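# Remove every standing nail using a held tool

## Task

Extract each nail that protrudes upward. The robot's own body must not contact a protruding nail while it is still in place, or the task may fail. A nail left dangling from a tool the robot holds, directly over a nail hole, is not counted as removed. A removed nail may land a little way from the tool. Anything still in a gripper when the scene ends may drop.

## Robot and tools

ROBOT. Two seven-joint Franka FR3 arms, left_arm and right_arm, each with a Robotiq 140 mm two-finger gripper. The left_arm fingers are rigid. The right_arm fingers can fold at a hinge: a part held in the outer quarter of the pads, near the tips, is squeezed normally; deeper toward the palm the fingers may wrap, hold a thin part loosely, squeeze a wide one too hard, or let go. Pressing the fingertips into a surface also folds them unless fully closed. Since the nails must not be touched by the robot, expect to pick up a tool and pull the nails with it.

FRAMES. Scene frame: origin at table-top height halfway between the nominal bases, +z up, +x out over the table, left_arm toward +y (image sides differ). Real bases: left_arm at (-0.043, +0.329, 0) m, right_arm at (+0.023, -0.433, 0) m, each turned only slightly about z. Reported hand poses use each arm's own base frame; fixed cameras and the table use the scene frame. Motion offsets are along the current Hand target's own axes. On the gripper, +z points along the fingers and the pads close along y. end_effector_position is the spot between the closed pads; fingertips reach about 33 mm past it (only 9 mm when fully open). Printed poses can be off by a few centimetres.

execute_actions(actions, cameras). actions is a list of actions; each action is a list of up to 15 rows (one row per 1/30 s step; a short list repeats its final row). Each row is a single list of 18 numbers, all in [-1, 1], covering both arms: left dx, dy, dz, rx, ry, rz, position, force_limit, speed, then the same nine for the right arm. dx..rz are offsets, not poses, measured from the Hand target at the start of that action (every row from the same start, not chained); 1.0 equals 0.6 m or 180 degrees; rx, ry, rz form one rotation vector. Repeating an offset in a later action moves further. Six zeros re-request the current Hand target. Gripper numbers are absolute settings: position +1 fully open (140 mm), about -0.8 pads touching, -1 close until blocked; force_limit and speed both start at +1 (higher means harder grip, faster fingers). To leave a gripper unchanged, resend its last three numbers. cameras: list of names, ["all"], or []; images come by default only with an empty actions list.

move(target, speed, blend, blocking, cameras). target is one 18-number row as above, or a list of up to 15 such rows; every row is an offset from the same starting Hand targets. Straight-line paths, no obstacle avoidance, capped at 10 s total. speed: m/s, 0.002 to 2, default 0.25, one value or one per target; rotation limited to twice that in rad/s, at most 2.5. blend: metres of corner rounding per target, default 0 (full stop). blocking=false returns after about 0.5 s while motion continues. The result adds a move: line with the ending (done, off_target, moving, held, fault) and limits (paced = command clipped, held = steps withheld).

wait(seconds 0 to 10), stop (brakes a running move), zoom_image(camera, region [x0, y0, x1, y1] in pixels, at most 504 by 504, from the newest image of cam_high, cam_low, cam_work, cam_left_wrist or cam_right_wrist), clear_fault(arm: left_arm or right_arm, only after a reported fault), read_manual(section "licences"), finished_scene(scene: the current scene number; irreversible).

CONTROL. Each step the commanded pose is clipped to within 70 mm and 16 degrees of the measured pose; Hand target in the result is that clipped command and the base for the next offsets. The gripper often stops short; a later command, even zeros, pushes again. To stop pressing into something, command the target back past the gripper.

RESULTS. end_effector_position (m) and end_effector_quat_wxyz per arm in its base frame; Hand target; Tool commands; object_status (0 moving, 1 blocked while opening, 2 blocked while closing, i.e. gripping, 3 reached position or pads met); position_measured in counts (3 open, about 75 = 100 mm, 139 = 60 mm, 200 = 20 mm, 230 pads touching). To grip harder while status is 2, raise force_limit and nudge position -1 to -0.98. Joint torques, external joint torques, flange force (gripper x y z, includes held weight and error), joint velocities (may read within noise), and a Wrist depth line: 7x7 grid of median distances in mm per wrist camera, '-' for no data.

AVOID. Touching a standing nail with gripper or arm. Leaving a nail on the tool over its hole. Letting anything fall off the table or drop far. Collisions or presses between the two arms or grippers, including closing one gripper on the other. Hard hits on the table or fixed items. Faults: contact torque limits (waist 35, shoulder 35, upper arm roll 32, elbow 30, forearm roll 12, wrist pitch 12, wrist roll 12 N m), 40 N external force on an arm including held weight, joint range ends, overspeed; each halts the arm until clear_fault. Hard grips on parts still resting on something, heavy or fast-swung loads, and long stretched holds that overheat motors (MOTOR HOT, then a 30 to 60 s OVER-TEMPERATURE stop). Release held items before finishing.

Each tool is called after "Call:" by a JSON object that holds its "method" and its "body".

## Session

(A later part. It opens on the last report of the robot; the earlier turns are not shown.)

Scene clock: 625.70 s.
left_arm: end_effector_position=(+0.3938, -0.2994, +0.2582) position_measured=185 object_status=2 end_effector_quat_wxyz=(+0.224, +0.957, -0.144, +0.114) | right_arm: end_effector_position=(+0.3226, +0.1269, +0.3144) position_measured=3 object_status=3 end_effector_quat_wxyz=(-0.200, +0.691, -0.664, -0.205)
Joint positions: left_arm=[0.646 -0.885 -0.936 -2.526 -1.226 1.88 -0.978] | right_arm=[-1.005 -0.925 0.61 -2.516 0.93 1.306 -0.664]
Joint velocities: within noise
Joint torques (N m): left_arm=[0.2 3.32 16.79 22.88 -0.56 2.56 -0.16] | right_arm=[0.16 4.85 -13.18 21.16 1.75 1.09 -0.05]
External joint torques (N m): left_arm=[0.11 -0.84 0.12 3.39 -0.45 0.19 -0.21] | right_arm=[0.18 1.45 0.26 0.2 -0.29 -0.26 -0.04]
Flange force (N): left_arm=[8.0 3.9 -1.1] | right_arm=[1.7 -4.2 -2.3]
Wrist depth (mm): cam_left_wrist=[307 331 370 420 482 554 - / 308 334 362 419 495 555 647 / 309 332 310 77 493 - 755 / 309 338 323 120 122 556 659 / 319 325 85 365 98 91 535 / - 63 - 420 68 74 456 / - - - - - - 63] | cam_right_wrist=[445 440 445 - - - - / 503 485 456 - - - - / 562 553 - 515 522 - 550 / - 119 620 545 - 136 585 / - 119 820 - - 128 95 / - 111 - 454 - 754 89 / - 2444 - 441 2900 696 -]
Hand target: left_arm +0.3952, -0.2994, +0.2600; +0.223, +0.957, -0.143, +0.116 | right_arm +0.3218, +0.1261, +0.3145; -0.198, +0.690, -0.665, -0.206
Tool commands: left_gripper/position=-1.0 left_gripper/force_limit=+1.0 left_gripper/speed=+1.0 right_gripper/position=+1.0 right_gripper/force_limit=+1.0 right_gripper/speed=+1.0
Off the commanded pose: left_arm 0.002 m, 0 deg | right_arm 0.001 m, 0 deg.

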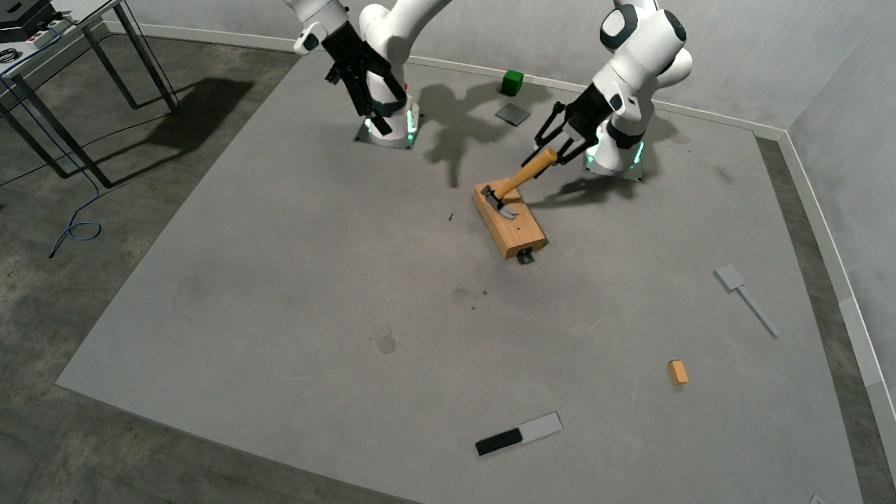

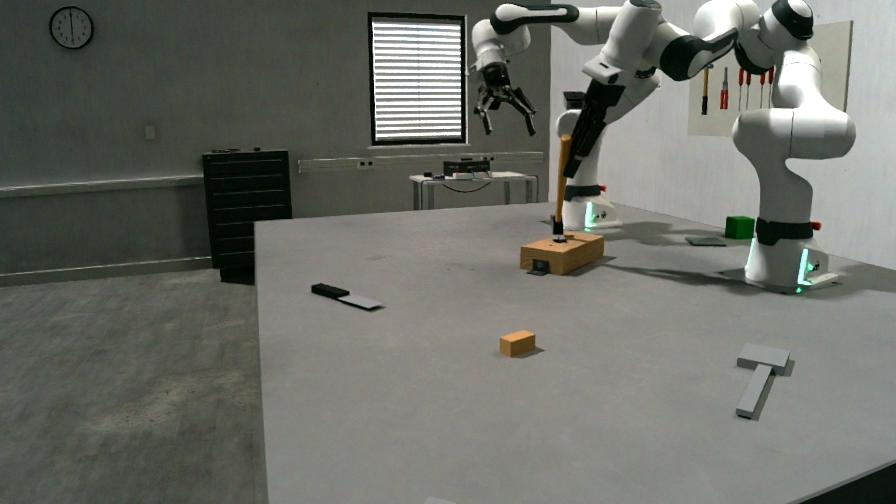

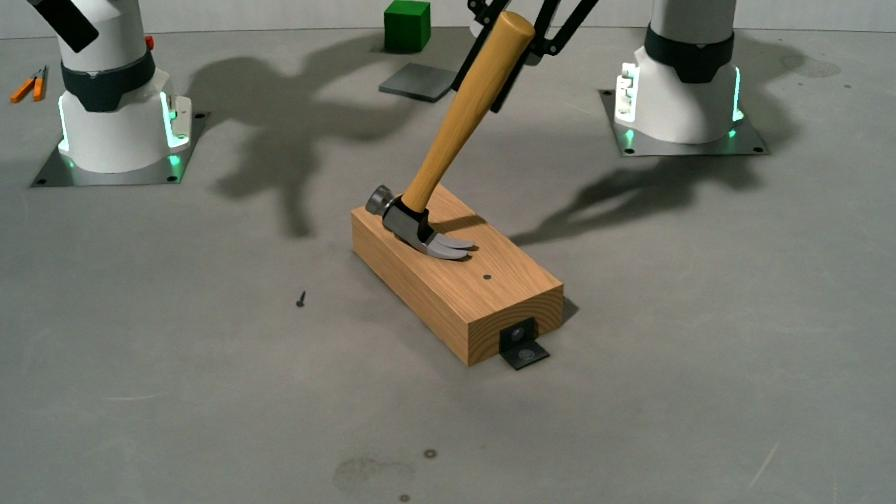

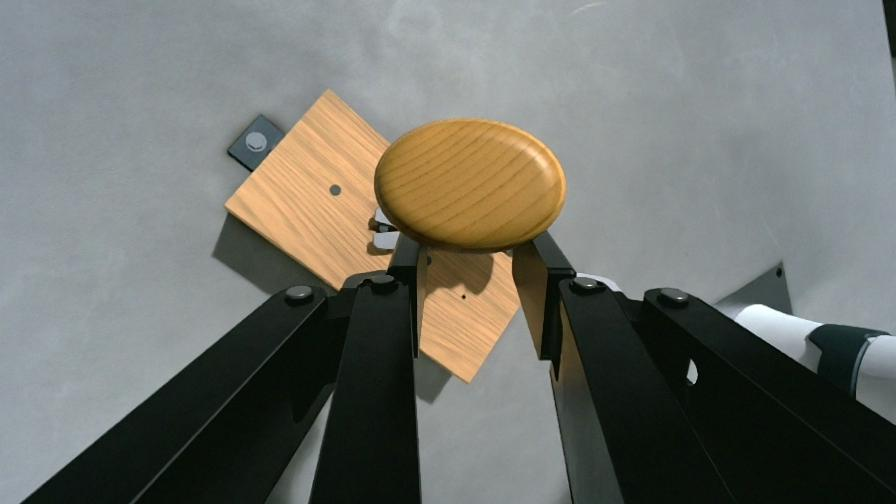

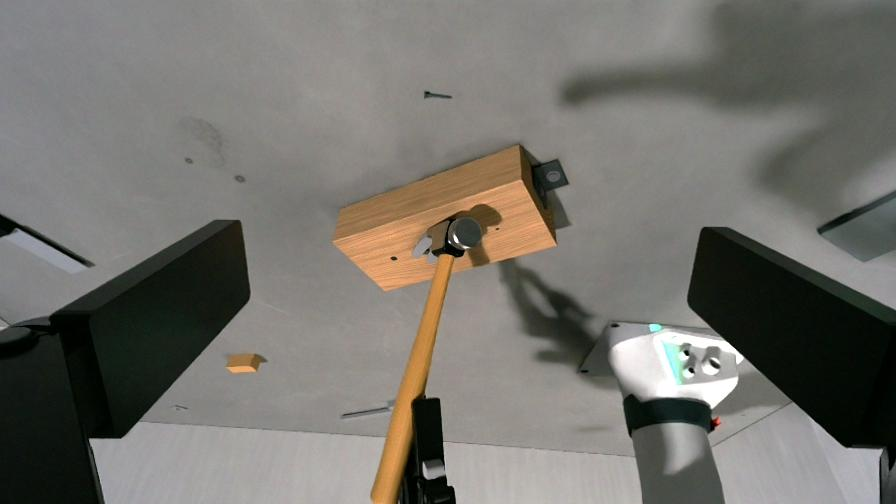

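Call:
{"method": "move", "body": {"target": [[0.0037,0.059,-0.010,0,0,0,-1,1,1,0,0,0,0,0,0,1,1,1],[-0.001,-0.0935,0.0013,-0.1266,0,-0.042,-1,1,1,0,0,0,0,0,0,1,1,1]], "speed": 0.06, "cameras": ["cam_work","cam_left_wrist"]}}

Call:
{"method": "zoom_image", "body": {"camera": "cam_work", "region": [400, 200, 500, 300]}}

Call:
{"method": "zoom_image", "body": {"camera": "cam_left_wrist", "region": [300, 180, 400, 280]}}

Scene clock: 641.50 s.
left_arm: end_effector_position=(+0.4128, -0.2494, +0.2342) position_measured=185 object_status=2 end_effector_quat_wxyz=(+0.411, +0.904, -0.097, +0.071) | right_arm: end_effector_position=(+0.3226, +0.1269, +0.3144) position_measured=3 object_status=3 end_effector_quat_wxyz=(-0.200, +0.691, -0.664, -0.205)
Joint positions: left_arm=[0.723 -0.455 -0.771 -2.573 -1.276 1.849 -0.7] | right_arm=[-1.005 -0.925 0.61 -2.516 0.93 1.306 -0.664]
Joint velocities: left_arm=[0.002 -0.001 0 0 0.001 0 0.007] | right_arm=[within noise]
Joint torques (N m): left_arm=[-0.52 -7.55 9.54 25.62 -1.57 -0.42 0.12] | right_arm=[0.14 4.83 -13.17 21.17 1.73 1.08 -0.04]
External joint torques (N m): left_arm=[-0.44 0.52 1.57 4.43 -0.88 -1.01 0.04] | right_arm=[0.1 1.49 0.27 0.15 -0.32 -0.26 -0.02]
Flange force (N): left_arm=[9.7 2.1 -5.0] | right_arm=[1.9 -4.2 -2.4]
Wrist depth (mm): cam_left_wrist=[247 289 357 471 649 - 3060 / 248 282 298 469 647 3978 - / 248 263 280 77 76 2983 3315 / 250 283 292 110 120 2295 4773 / 250 271 85 397 98 91 470 / - 63 - 483 68 74 449 / - - - 492 - - 63] | cam_right_wrist=[- 430 426 441 412 - - / - - - 475 470 - 459 / 605 - - 508 517 544 533 / 687 119 615 543 622 137 - / - 119 825 - - 128 95 / - 106 1082 963 1011 750 89 / 2163 2199 - 1281 2199 704 -]
Hand target: left_arm +0.4130, -0.2513, +0.2371; +0.414, +0.902, -0.100, +0.071 | right_arm +0.3218, +0.1261, +0.3145; -0.198, +0.690, -0.665, -0.206
Off the commanded pose: left_arm 0.003 m, 1 deg | right_arm 0.001 m, 0 deg.
move: done
Images, in order (width x height): cam_work 896x504, cam_left_wrist 896x504.

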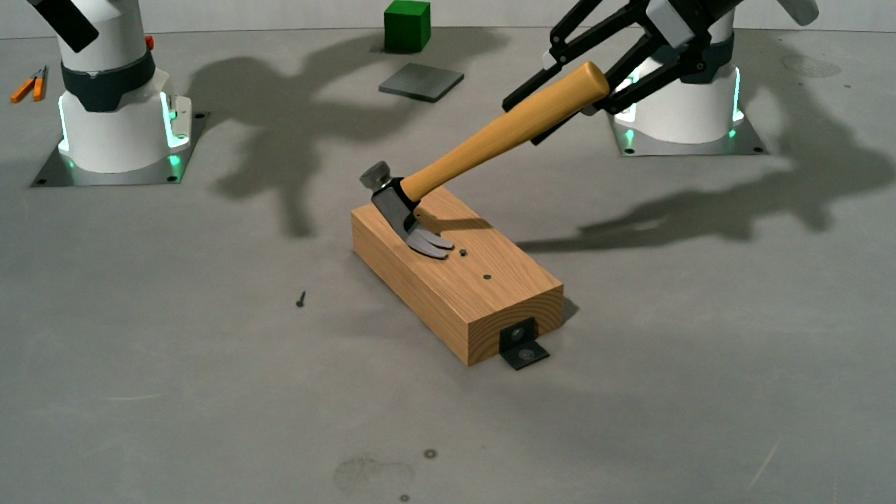

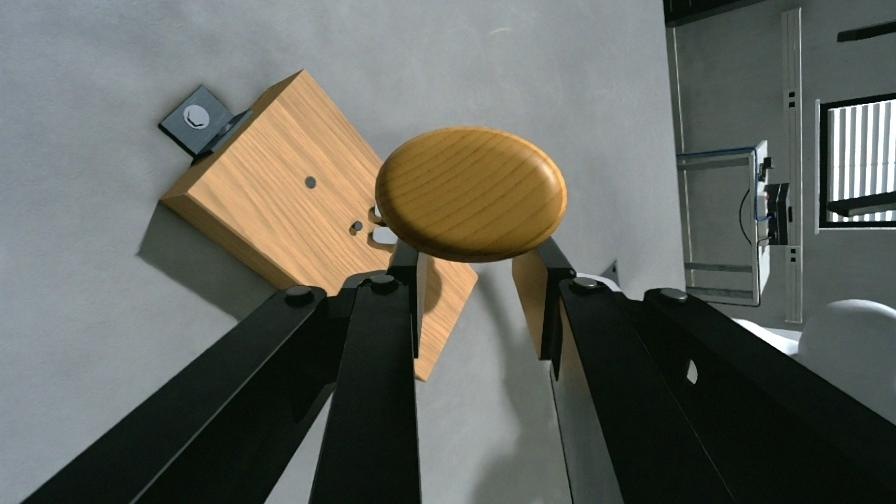

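Scaled by 5.040.

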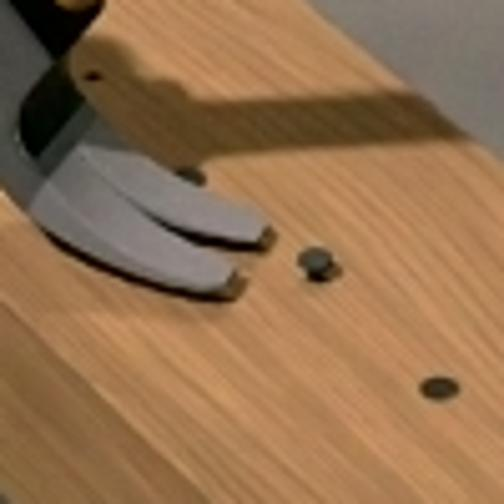

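Scaled by 5.040.

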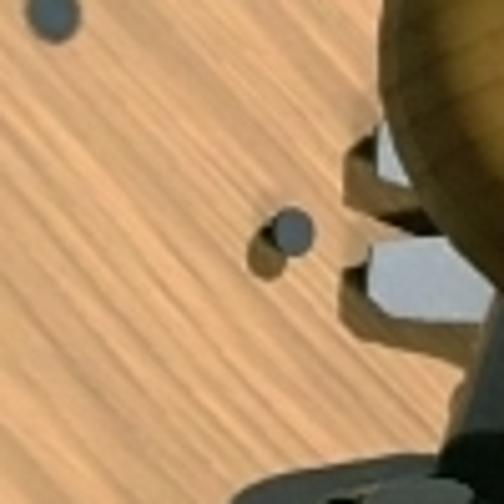

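Call:
{"method": "move", "body": {"target": [[-0.0038,-0.003,0.0022,0,0,0,-1,1,1,0,0,0,0,0,0,1,1,1],[0.0037,-0.0258,-0.0205,0,0,0,-1,1,1,0,0,0,0,0,0,1,1,1],[0.0095,-0.0443,-0.039,0,0,0,-1,1,1,0,0,0,0,0,0,1,1,1]], "speed": 0.02, "cameras": ["cam_work","cam_left_wrist"]}}

Call:
{"method": "zoom_image", "body": {"camera": "cam_work", "region": [400, 200, 500, 300]}}

Call:
{"method": "zoom_image", "body": {"camera": "cam_left_wrist", "region": [300, 180, 400, 280]}}

Scene clock: 653.23 s.
left_arm: end_effector_position=(+0.4176, -0.2228, +0.2298) position_measured=185 object_status=2 end_effector_quat_wxyz=(+0.416, +0.902, -0.101, +0.063) | right_arm: end_effector_position=(+0.3226, +0.1269, +0.3144) position_measured=3 object_status=3 end_effector_quat_wxyz=(-0.200, +0.691, -0.664, -0.205)
Joint positions: left_arm=[0.755 -0.386 -0.733 -2.548 -1.204 1.836 -0.664] | right_arm=[-1.005 -0.925 0.61 -2.516 0.93 1.306 -0.664]
Joint velocities: left_arm=[0 0.001 -0.001 0.001 0.004 -0.003 0.007] | right_arm=[within noise]
Joint torques (N m): left_arm=[3.39 -11.88 11.46 26.77 -0.96 0.86 0.16] | right_arm=[0.17 4.76 -13.22 21.18 1.74 1.1 -0.01]
External joint torques (N m): left_arm=[3.36 -1.52 4.73 5.51 -0.26 0.34 0.08] | right_arm=[0.15 1.46 0.27 0.07 -0.32 -0.25 0.01]
Flange force (N): left_arm=[8.5 0.6 -15.0] | right_arm=[1.8 -4.0 -2.1]
Wrist depth (mm): cam_left_wrist=[235 283 352 460 656 3269 3409 / 243 284 306 - 688 3672 3060 / 244 279 275 77 76 3182 3099 / 246 300 312 80 102 2652 - / 246 267 85 379 98 91 492 / - 63 - 460 68 74 472 / - - - 484 - - 63] | cam_right_wrist=[- - 433 - - 416 - / - 500 486 - - - 479 / 589 572 - 510 545 549 523 / 672 119 572 530 603 146 593 / - 119 862 797 877 128 99 / - 112 1095 529 - 754 89 / - 2128 - 542 2538 704 -]
Hand target: left_arm +0.4238, -0.2173, +0.2340; +0.414, +0.902, -0.100, +0.071 | right_arm +0.3218, +0.1261, +0.3145; -0.198, +0.690, -0.665, -0.206
Off the commanded pose: left_arm 0.009 m, 1 deg | right_arm 0.001 m, 0 deg.
move: off_target (left_arm)
Images, in order (width x height): cam_work 896x504, cam_left_wrist 896x504.

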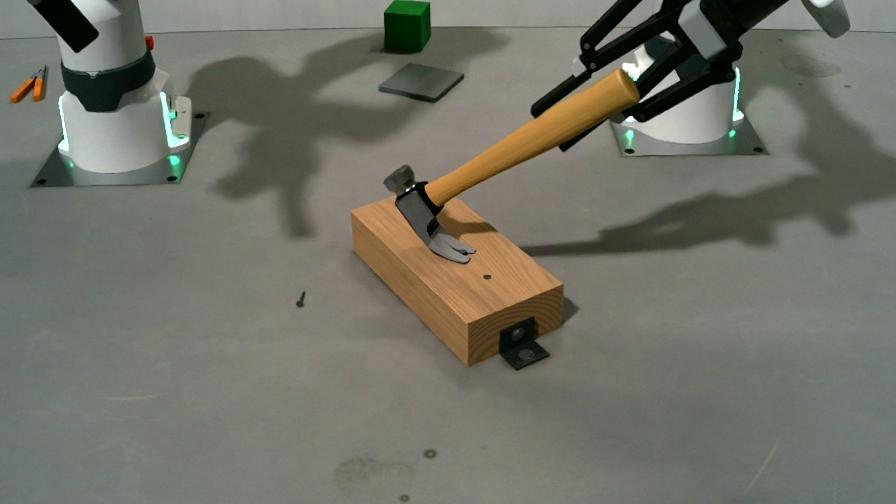

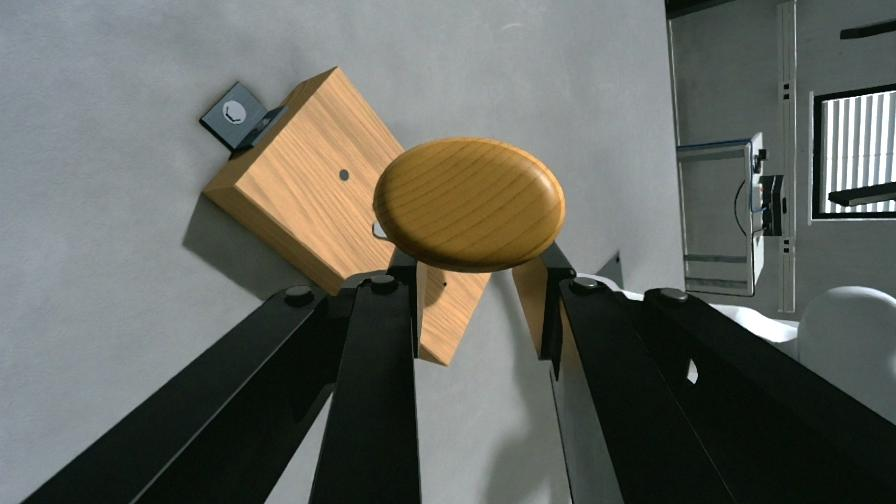

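Scaled by 5.040.

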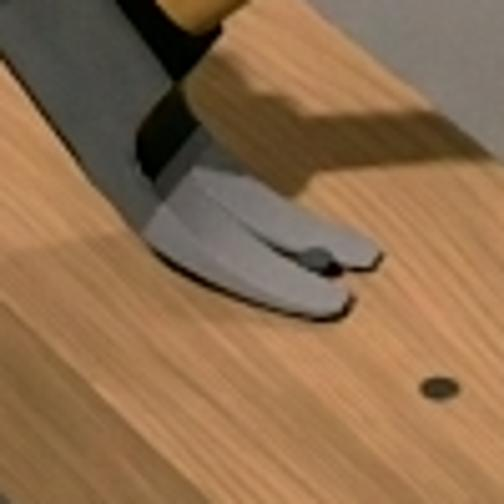

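Scaled by 5.040.

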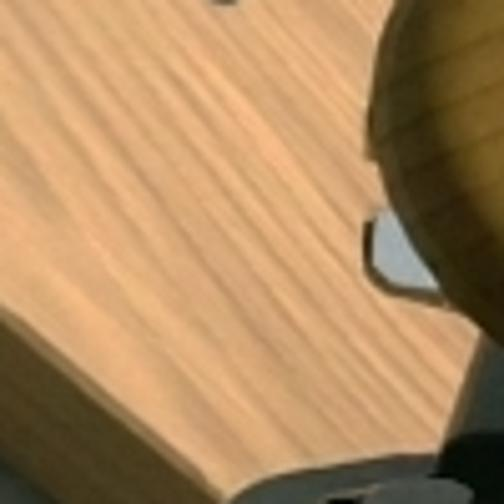

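Call:
{"method": "move", "body": {"target": [[-0.0123,0.0505,0.0278,0.042,0,0.0142,-1,1,1,0,0,0,0,0,0,1,1,1],[-0.005,0.0277,0.0047,0.042,0,0.0142,-1,1,1,0,0,0,0,0,0,1,1,1]], "speed": 0.03, "cameras": ["cam_work","cam_left_wrist","cam_right_wrist"]}}

Call:
{"method": "zoom_image", "body": {"camera": "cam_work", "region": [400, 200, 500, 300]}}

Call:
{"method": "zoom_image", "body": {"camera": "cam_right_wrist", "region": [380, 210, 460, 290]}}

Scene clock: 668.07 s.
left_arm: end_effector_position=(+0.4073, -0.2404, +0.2399) position_measured=185 object_status=2 end_effector_quat_wxyz=(+0.361, +0.922, -0.116, +0.074) | right_arm: end_effector_position=(+0.3226, +0.1269, +0.3144) position_measured=3 object_status=3 end_effector_quat_wxyz=(-0.200, +0.691, -0.664, -0.205)
Joint positions: left_arm=[0.719 -0.552 -0.777 -2.566 -1.215 1.839 -0.743] | right_arm=[-1.005 -0.925 0.61 -2.516 0.93 1.306 -0.664]
Joint velocities: left_arm=[0.002 0 -0.002 0 -0.001 -0.003 0.004] | right_arm=[within noise]
Joint torques (N m): left_arm=[5.6 -9.47 15.69 27.48 1 3.41 0.36] | right_arm=[0.1 4.78 -13.21 21.18 1.73 1.11 -0.08]
External joint torques (N m): left_arm=[5.64 -3.65 6.1 6 1.57 2.35 0.29] | right_arm=[0.12 1.4 0.25 0.18 -0.32 -0.24 -0.06]
Flange force (N): left_arm=[9.3 -1.6 -20.3] | right_arm=[1.8 -4.0 -2.3]
Wrist depth (mm): cam_left_wrist=[256 295 355 411 513 4187 3269 / 258 303 308 413 552 2946 3182 / 260 285 284 77 546 918 2340 / 261 301 326 78 120 1007 3562 / 263 287 85 382 98 91 562 / - 63 - 462 68 74 491 / - - - 465 - - 63] | cam_right_wrist=[- - - - 411 422 - / - - - 486 - 465 - / - - - 516 529 - - / 680 119 590 539 639 146 596 / - 119 - 752 741 128 99 / - 1047 1095 - - 756 89 / - 2218 - 2095 2490 700 -]
Hand target: left_arm +0.4171, -0.2297, +0.2437; +0.352, +0.925, -0.115, +0.087 | right_arm +0.3218, +0.1261, +0.3145; -0.198, +0.690, -0.665, -0.206
Off the commanded pose: left_arm 0.015 m, 2 deg | right_arm 0.001 m, 0 deg.
move: off_target (left_arm)
Images, in order (width x height): cam_work 896x504, cam_left_wrist 896x504, cam_right_wrist 896x504.

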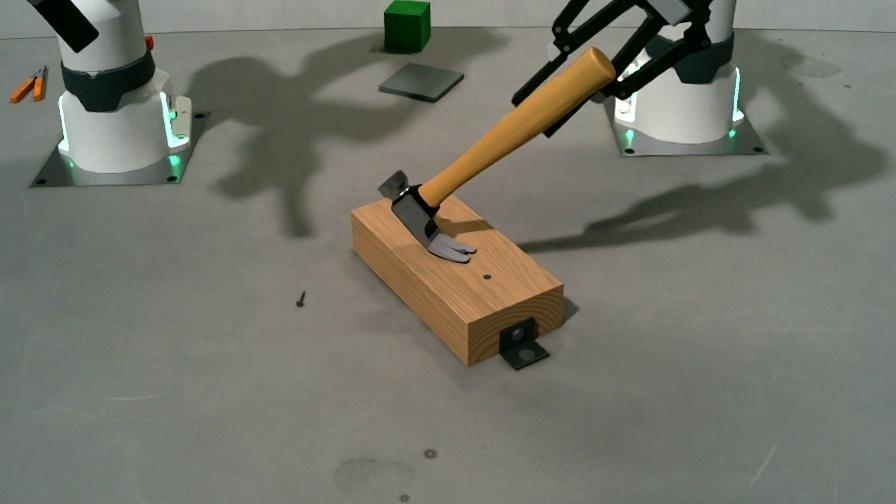

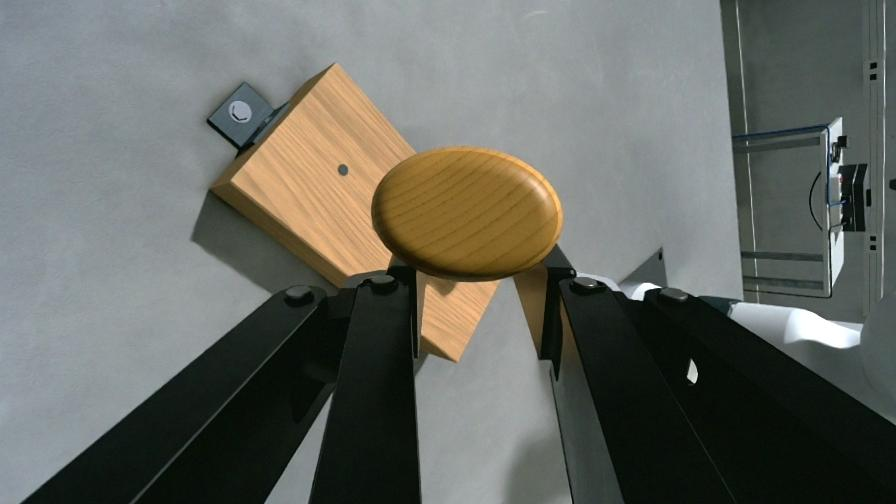

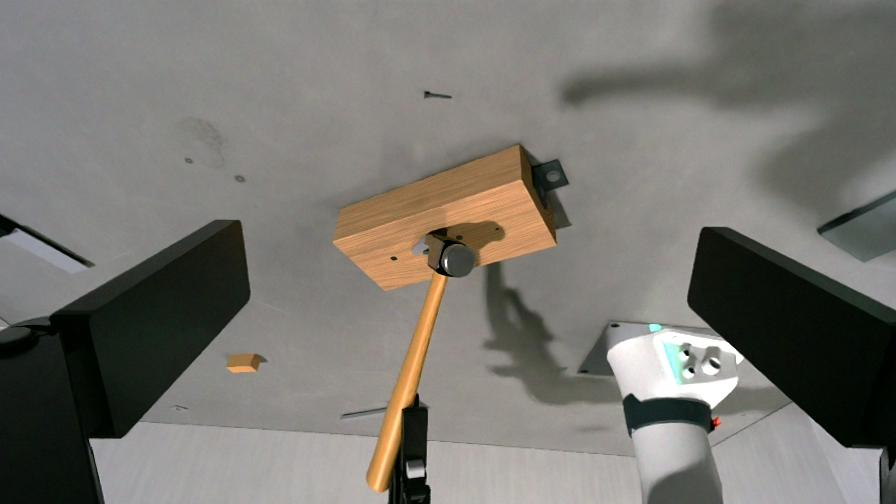

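Scaled by 5.040.

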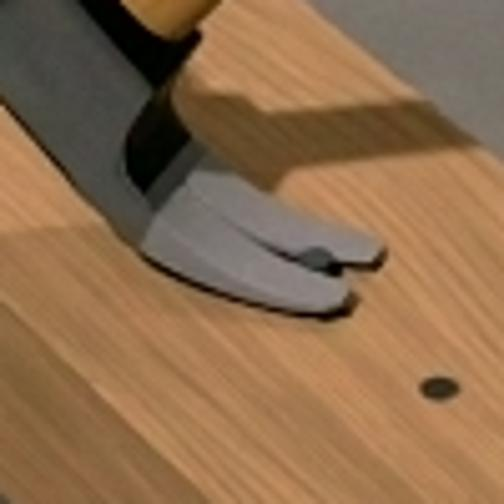

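Scaled by 6.300.

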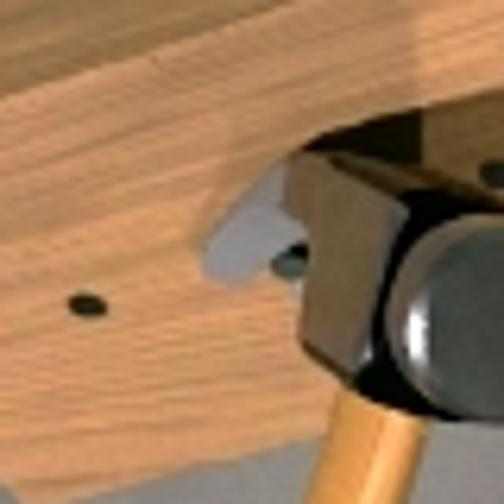

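Call:
{"method": "move", "body": {"target": [-0.0067,0.0473,0.0215,0.0527,0,0.0175,-1,1,1,0,0,0,0,0,0,1,1,1], "speed": 0.03, "cameras": ["cam_work","cam_left_wrist","cam_right_wrist"]}}

Call:
{"method": "zoom_image", "body": {"camera": "cam_work", "region": [400, 200, 500, 300]}}

Call:
{"method": "zoom_image", "body": {"camera": "cam_right_wrist", "region": [380, 210, 460, 290]}}

Scene clock: 679.23 s.
left_arm: end_effector_position=(+0.3985, -0.2693, +0.2506) position_measured=185 object_status=2 end_effector_quat_wxyz=(+0.285, +0.944, -0.134, +0.094) | right_arm: end_effector_position=(+0.3226, +0.1269, +0.3144) position_measured=3 object_status=3 end_effector_quat_wxyz=(-0.200, +0.691, -0.664, -0.205)
Joint positions: left_arm=[0.721 -0.786 -0.886 -2.557 -1.252 1.816 -0.849] | right_arm=[-1.005 -0.925 0.61 -2.516 0.93 1.306 -0.664]
Joint velocities: left_arm=[0.003 -0.002 -0.001 0 -0.001 -0.003 -0.002] | right_arm=[within noise]
Joint torques (N m): left_arm=[4.74 -2.33 16.7 21.61 2.96 4.93 0.44] | right_arm=[0.16 4.77 -13.17 21.21 1.75 1.08 -0.03]
External joint torques (N m): left_arm=[4.73 -3.58 2.3 1.22 3.37 3.14 0.38] | right_arm=[0.21 1.4 0.34 0.16 -0.3 -0.27 -0.02]
Flange force (N): left_arm=[5.2 -5.1 -8.9] | right_arm=[1.6 -4.1 -2.1]
Wrist depth (mm): cam_left_wrist=[281 317 363 425 536 618 3099 / 284 323 322 428 507 656 2040 / 286 312 296 77 493 674 3409 / 287 319 342 79 121 692 2539 / 289 308 85 369 98 91 532 / - 63 71 426 67 74 468 / - - - 440 - - 63] | cam_right_wrist=[- - - - - - - / - 486 482 - - - 449 / - - - 509 526 526 - / 661 119 627 543 715 136 637 / - 119 - 802 790 128 99 / - 112 1060 479 880 752 89 / - 2256 2199 1269 - 708 -]
Hand target: left_arm +0.4065, -0.2583, +0.2512; +0.272, +0.947, -0.133, +0.106 | right_arm +0.3218, +0.1261, +0.3145; -0.198, +0.690, -0.665, -0.206
Off the commanded pose: left_arm 0.014 m, 2 deg | right_arm 0.001 m, 0 deg.
move: off_target (left_arm)
Images, in order (width x height): cam_work 896x504, cam_left_wrist 896x504, cam_right_wrist 896x504.

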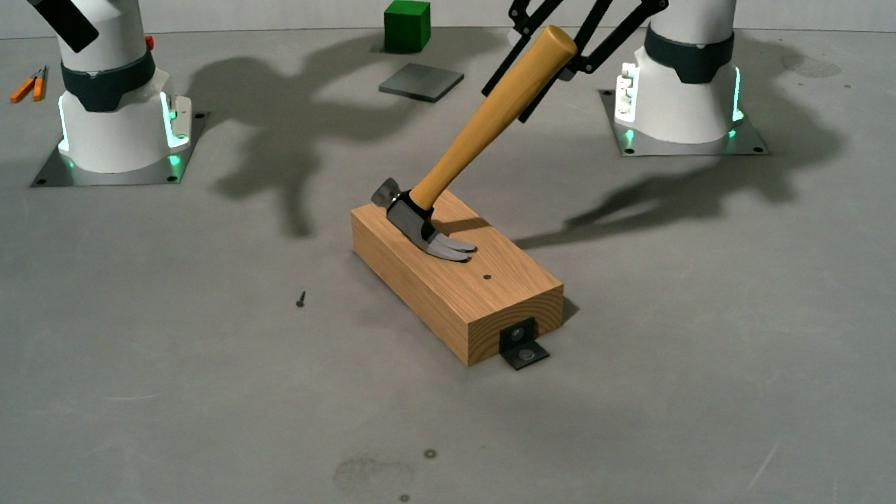

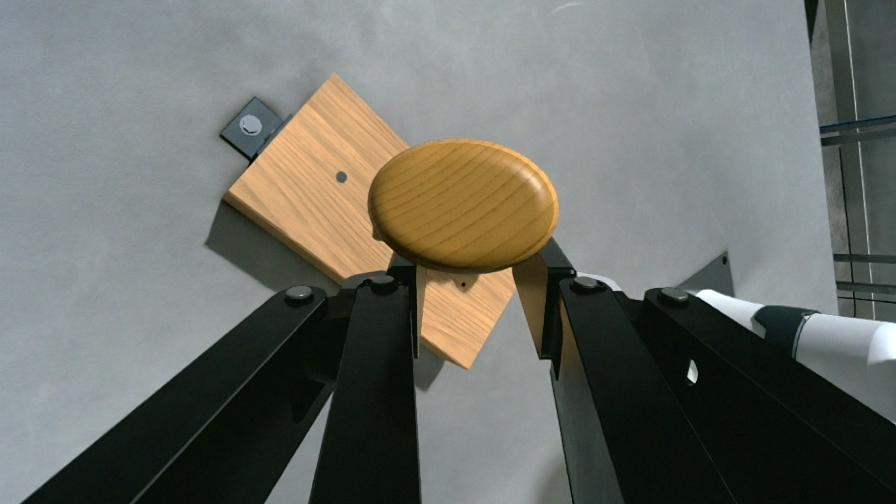

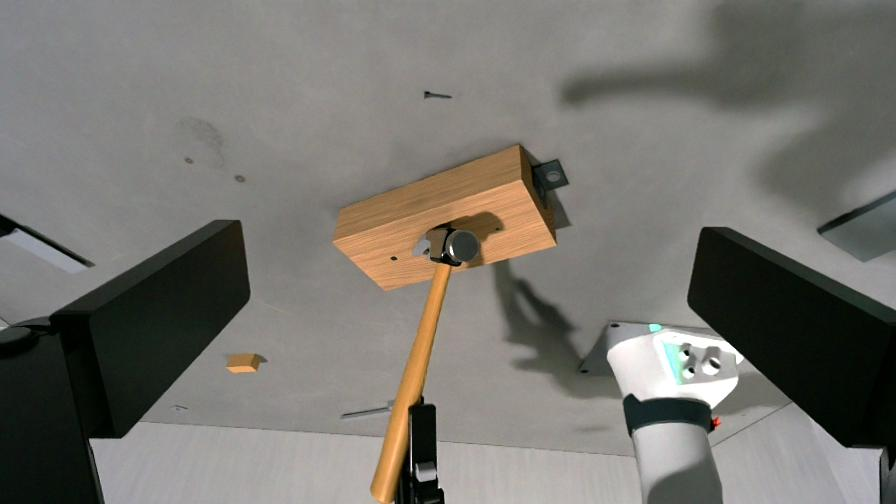

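Scaled by 5.040.

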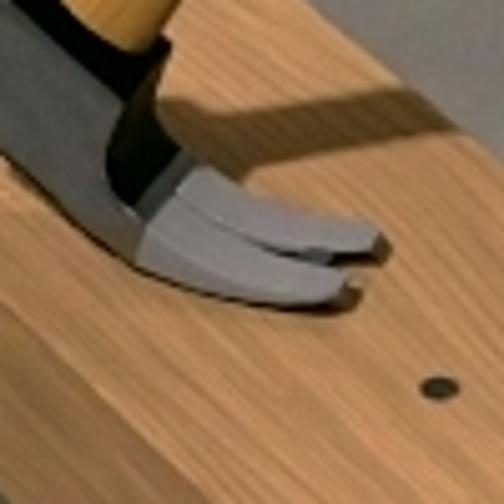

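Scaled by 6.300.

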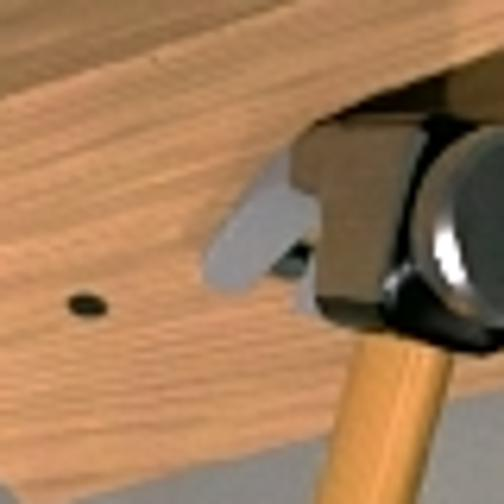

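Call:
{"method": "move", "body": {"target": [[0.001,0.067,0,0,0,0,-1,1,1,0,0,0,0,0,0,1,1,1],[0.001,0.0127,-0.0023,-0.056,0,-0.0186,-1,1,1,0,0,0,0,0,0,1,1,1]], "speed": 0.05, "cameras": ["cam_work","cam_left_wrist","cam_right_wrist"]}}

Call:
{"method": "zoom_image", "body": {"camera": "cam_work", "region": [400, 200, 500, 300]}}

Call:
{"method": "zoom_image", "body": {"camera": "cam_left_wrist", "region": [300, 180, 400, 280]}}

Call:
{"method": "zoom_image", "body": {"camera": "cam_right_wrist", "region": [380, 210, 460, 290]}}

Scene clock: 705.87 s.
left_arm: end_effector_position=(+0.4024, -0.2619, +0.2527) position_measured=185 object_status=2 end_effector_quat_wxyz=(+0.353, +0.925, -0.114, +0.082) | right_arm: end_effector_position=(+0.3226, +0.1269, +0.3144) position_measured=3 object_status=3 end_effector_quat_wxyz=(-0.200, +0.691, -0.664, -0.205)
Joint positions: left_arm=[0.722 -0.654 -0.819 -2.57 -1.273 1.804 -0.792] | right_arm=[-1.005 -0.925 0.61 -2.516 0.93 1.306 -0.664]
Joint velocities: left_arm=[0.001 -0.002 0 0 -0.001 0 0.005] | right_arm=[within noise]
Joint torques (N m): left_arm=[-0.51 -2.19 13.52 24.8 -1.97 1.05 0.16] | right_arm=[0.1 4.8 -13.19 21.22 1.74 1.09 -0.07]
External joint torques (N m): left_arm=[-0.53 0.48 1.85 3.61 -1.34 -0.17 0.09] | right_arm=[0.08 1.45 0.28 0.18 -0.31 -0.25 -0.05]
Flange force (N): left_arm=[6.9 2.5 -3.4] | right_arm=[1.9 -4.3 -2.4]
Wrist depth (mm): cam_left_wrist=[271 310 369 451 582 - - / 271 309 323 448 678 3616 3459 / 272 291 298 77 76 2682 2040 / 273 307 314 83 109 962 2775 / 274 299 85 396 98 91 547 / - 63 - 71 68 74 450 / - - - - - - 63] | cam_right_wrist=[434 - - - - - 400 / 524 485 - - - 441 - / 576 585 560 516 535 - - / 666 119 592 546 630 137 584 / - 119 815 754 - 128 95 / - 910 1086 981 797 750 89 / - - - 468 - 684 -]
Hand target: left_arm +0.4045, -0.2639, +0.2562; +0.357, +0.923, -0.114, +0.086 | right_arm +0.3218, +0.1261, +0.3145; -0.198, +0.690, -0.665, -0.206
Off the commanded pose: left_arm 0.005 m, 1 deg | right_arm 0.001 m, 0 deg.
move: off_target (left_arm)
Images, in order (width x height): cam_work 896x504, cam_left_wrist 896x504, cam_right_wrist 896x504.

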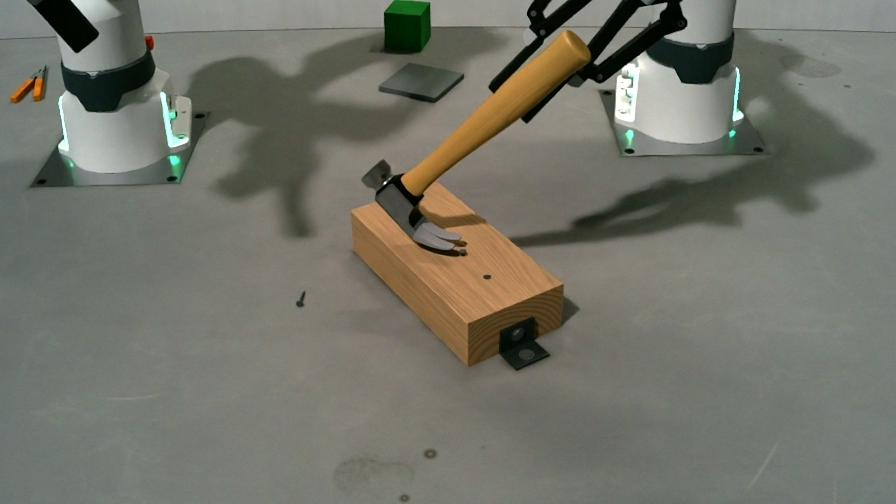

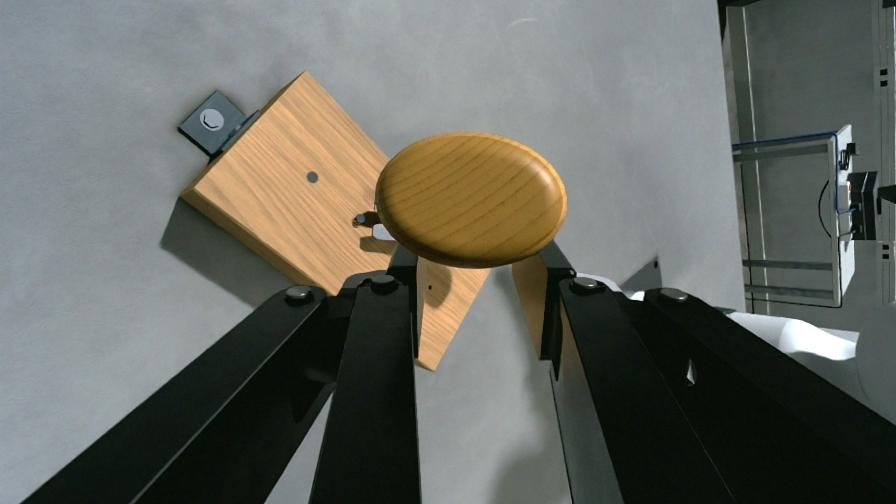

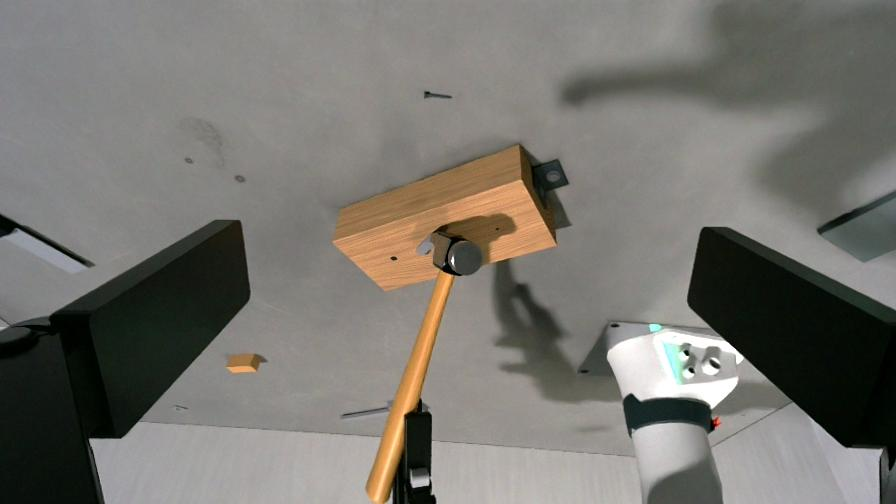

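Scaled by 5.040.

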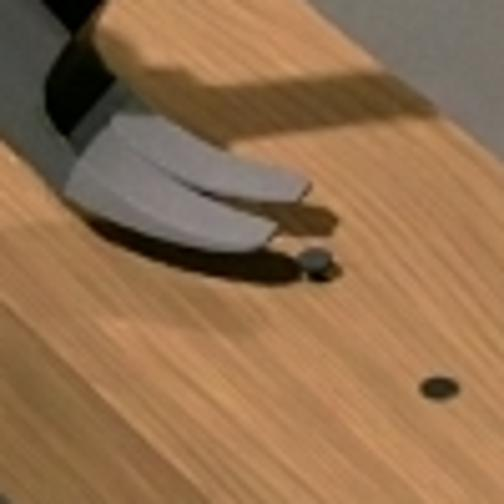

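Scaled by 5.040.

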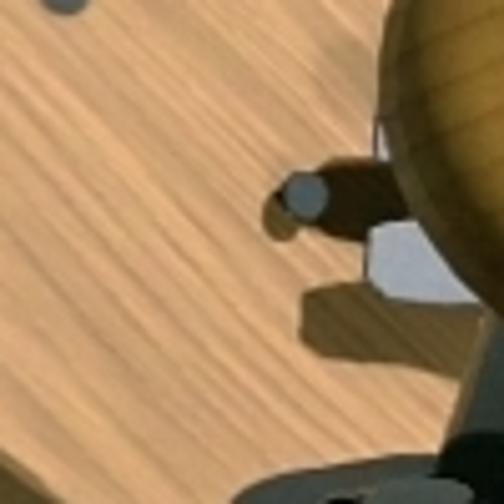

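Scaled by 6.300.

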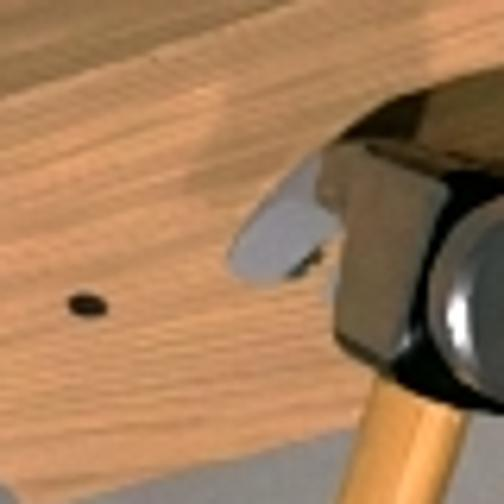

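Call:
{"method": "move", "body": {"target": [-0.001,-0.0207,0.0103,-0.021,0,-0.007,-1,1,1,0,0,0,0,0,0,1,1,1], "speed": 0.03, "cameras": ["cam_work","cam_left_wrist","cam_right_wrist"]}}

Call:
{"method": "zoom_image", "body": {"camera": "cam_work", "region": [400, 200, 500, 300]}}

Call:
{"method": "zoom_image", "body": {"camera": "cam_left_wrist", "region": [300, 180, 400, 280]}}

Scene clock: 714.57 s.
left_arm: end_effector_position=(+0.4055, -0.2570, +0.2400) position_measured=185 object_status=2 end_effector_quat_wxyz=(+0.383, +0.914, -0.107, +0.074) | right_arm: end_effector_position=(+0.3226, +0.1269, +0.3144) position_measured=3 object_status=3 end_effector_quat_wxyz=(-0.200, +0.691, -0.664, -0.205)
Joint positions: left_arm=[0.735 -0.558 -0.812 -2.578 -1.285 1.822 -0.737] | right_arm=[-1.005 -0.925 0.61 -2.516 0.93 1.306 -0.664]
Joint velocities: left_arm=[0.001 0 -0.001 0.001 0 0.002 0.006] | right_arm=[within noise]
Joint torques (N m): left_arm=[-0.18 -4.41 11.75 24.67 -2.35 0.5 0.19] | right_arm=[0.14 4.8 -13.21 21.18 1.73 1.1 -0.03]
External joint torques (N m): left_arm=[-0.17 0.59 1.71 3.42 -1.67 -0.39 0.11] | right_arm=[0.17 1.41 0.3 0.18 -0.31 -0.25 -0.01]
Flange force (N): left_arm=[7.0 1.7 -2.4] | right_arm=[1.7 -4.1 -2.2]
Wrist depth (mm): cam_left_wrist=[256 287 348 451 746 3315 - / 256 289 295 - 663 940 2875 / 257 276 285 77 77 - 2230 / 259 291 296 83 111 2566 2210 / 260 285 85 394 98 91 471 / - 63 - 472 68 74 437 / - - - 478 - - 63] | cam_right_wrist=[- 436 - 431 - - 407 / 492 491 485 - - 471 - / 581 564 - 513 496 - - / - 119 653 540 650 137 618 / - 119 - - 790 128 99 / - 1031 - 960 - 758 89 / - - 2237 508 - 715 -]
Hand target: left_arm +0.4078, -0.2591, +0.2436; +0.388, +0.912, -0.106, +0.078 | right_arm +0.3218, +0.1261, +0.3145; -0.198, +0.690, -0.665, -0.206
Off the commanded pose: left_arm 0.005 m, 1 deg | right_arm 0.001 m, 0 deg.
move: off_target (left_arm)
Images, in order (width x height): cam_work 896x504, cam_left_wrist 896x504, cam_right_wrist 896x504.

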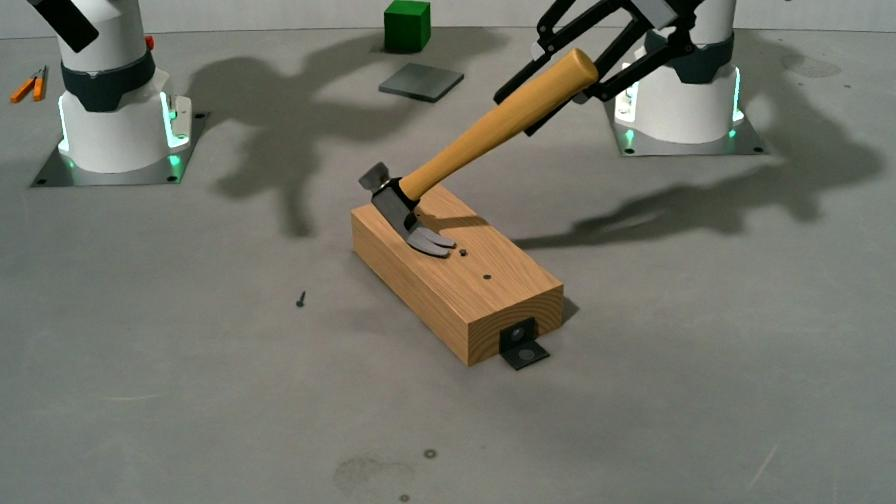

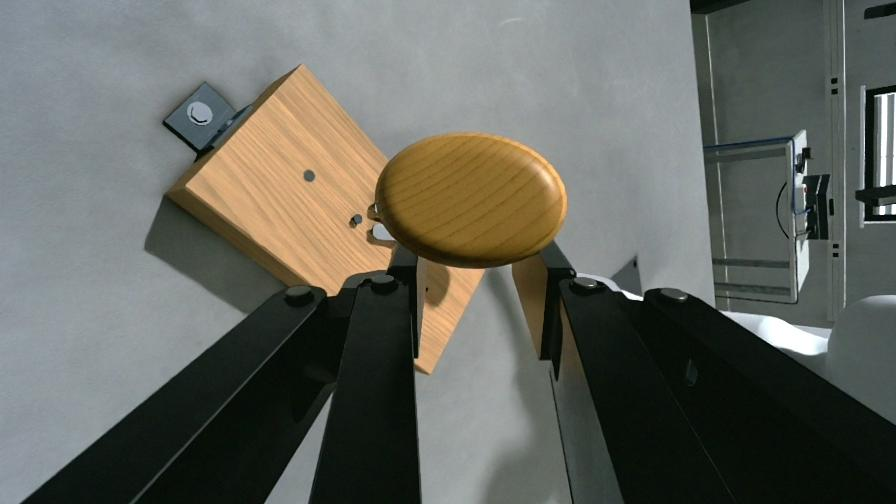

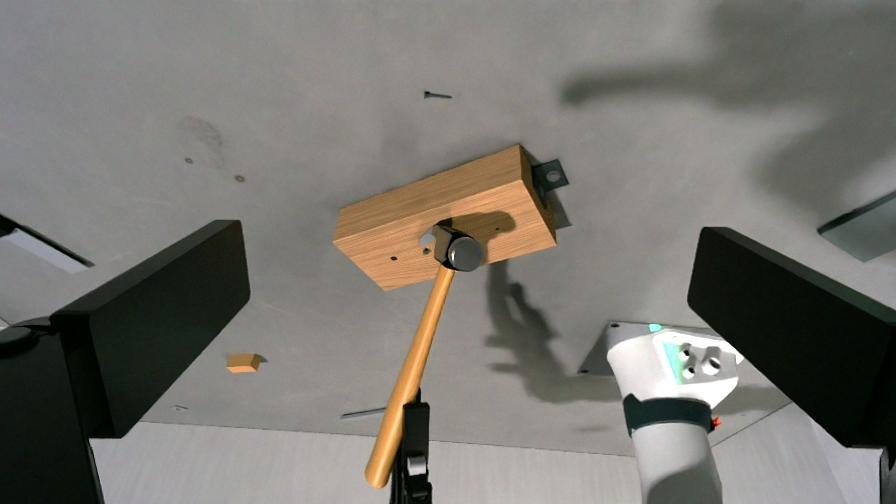

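Scaled by 5.040.

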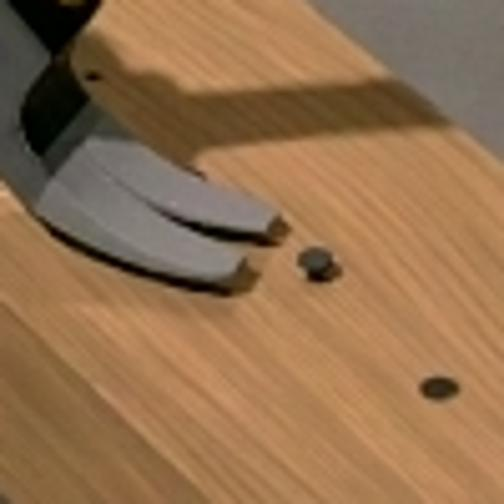

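Scaled by 5.040.

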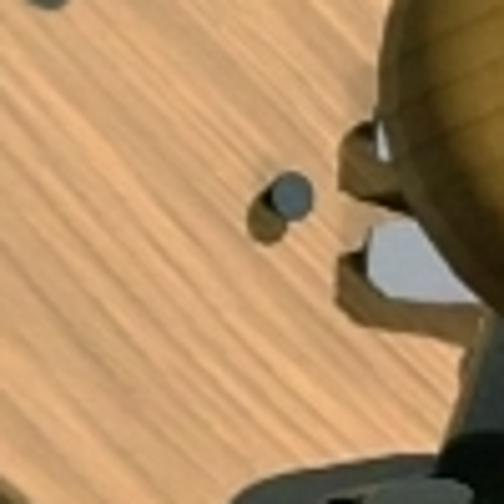

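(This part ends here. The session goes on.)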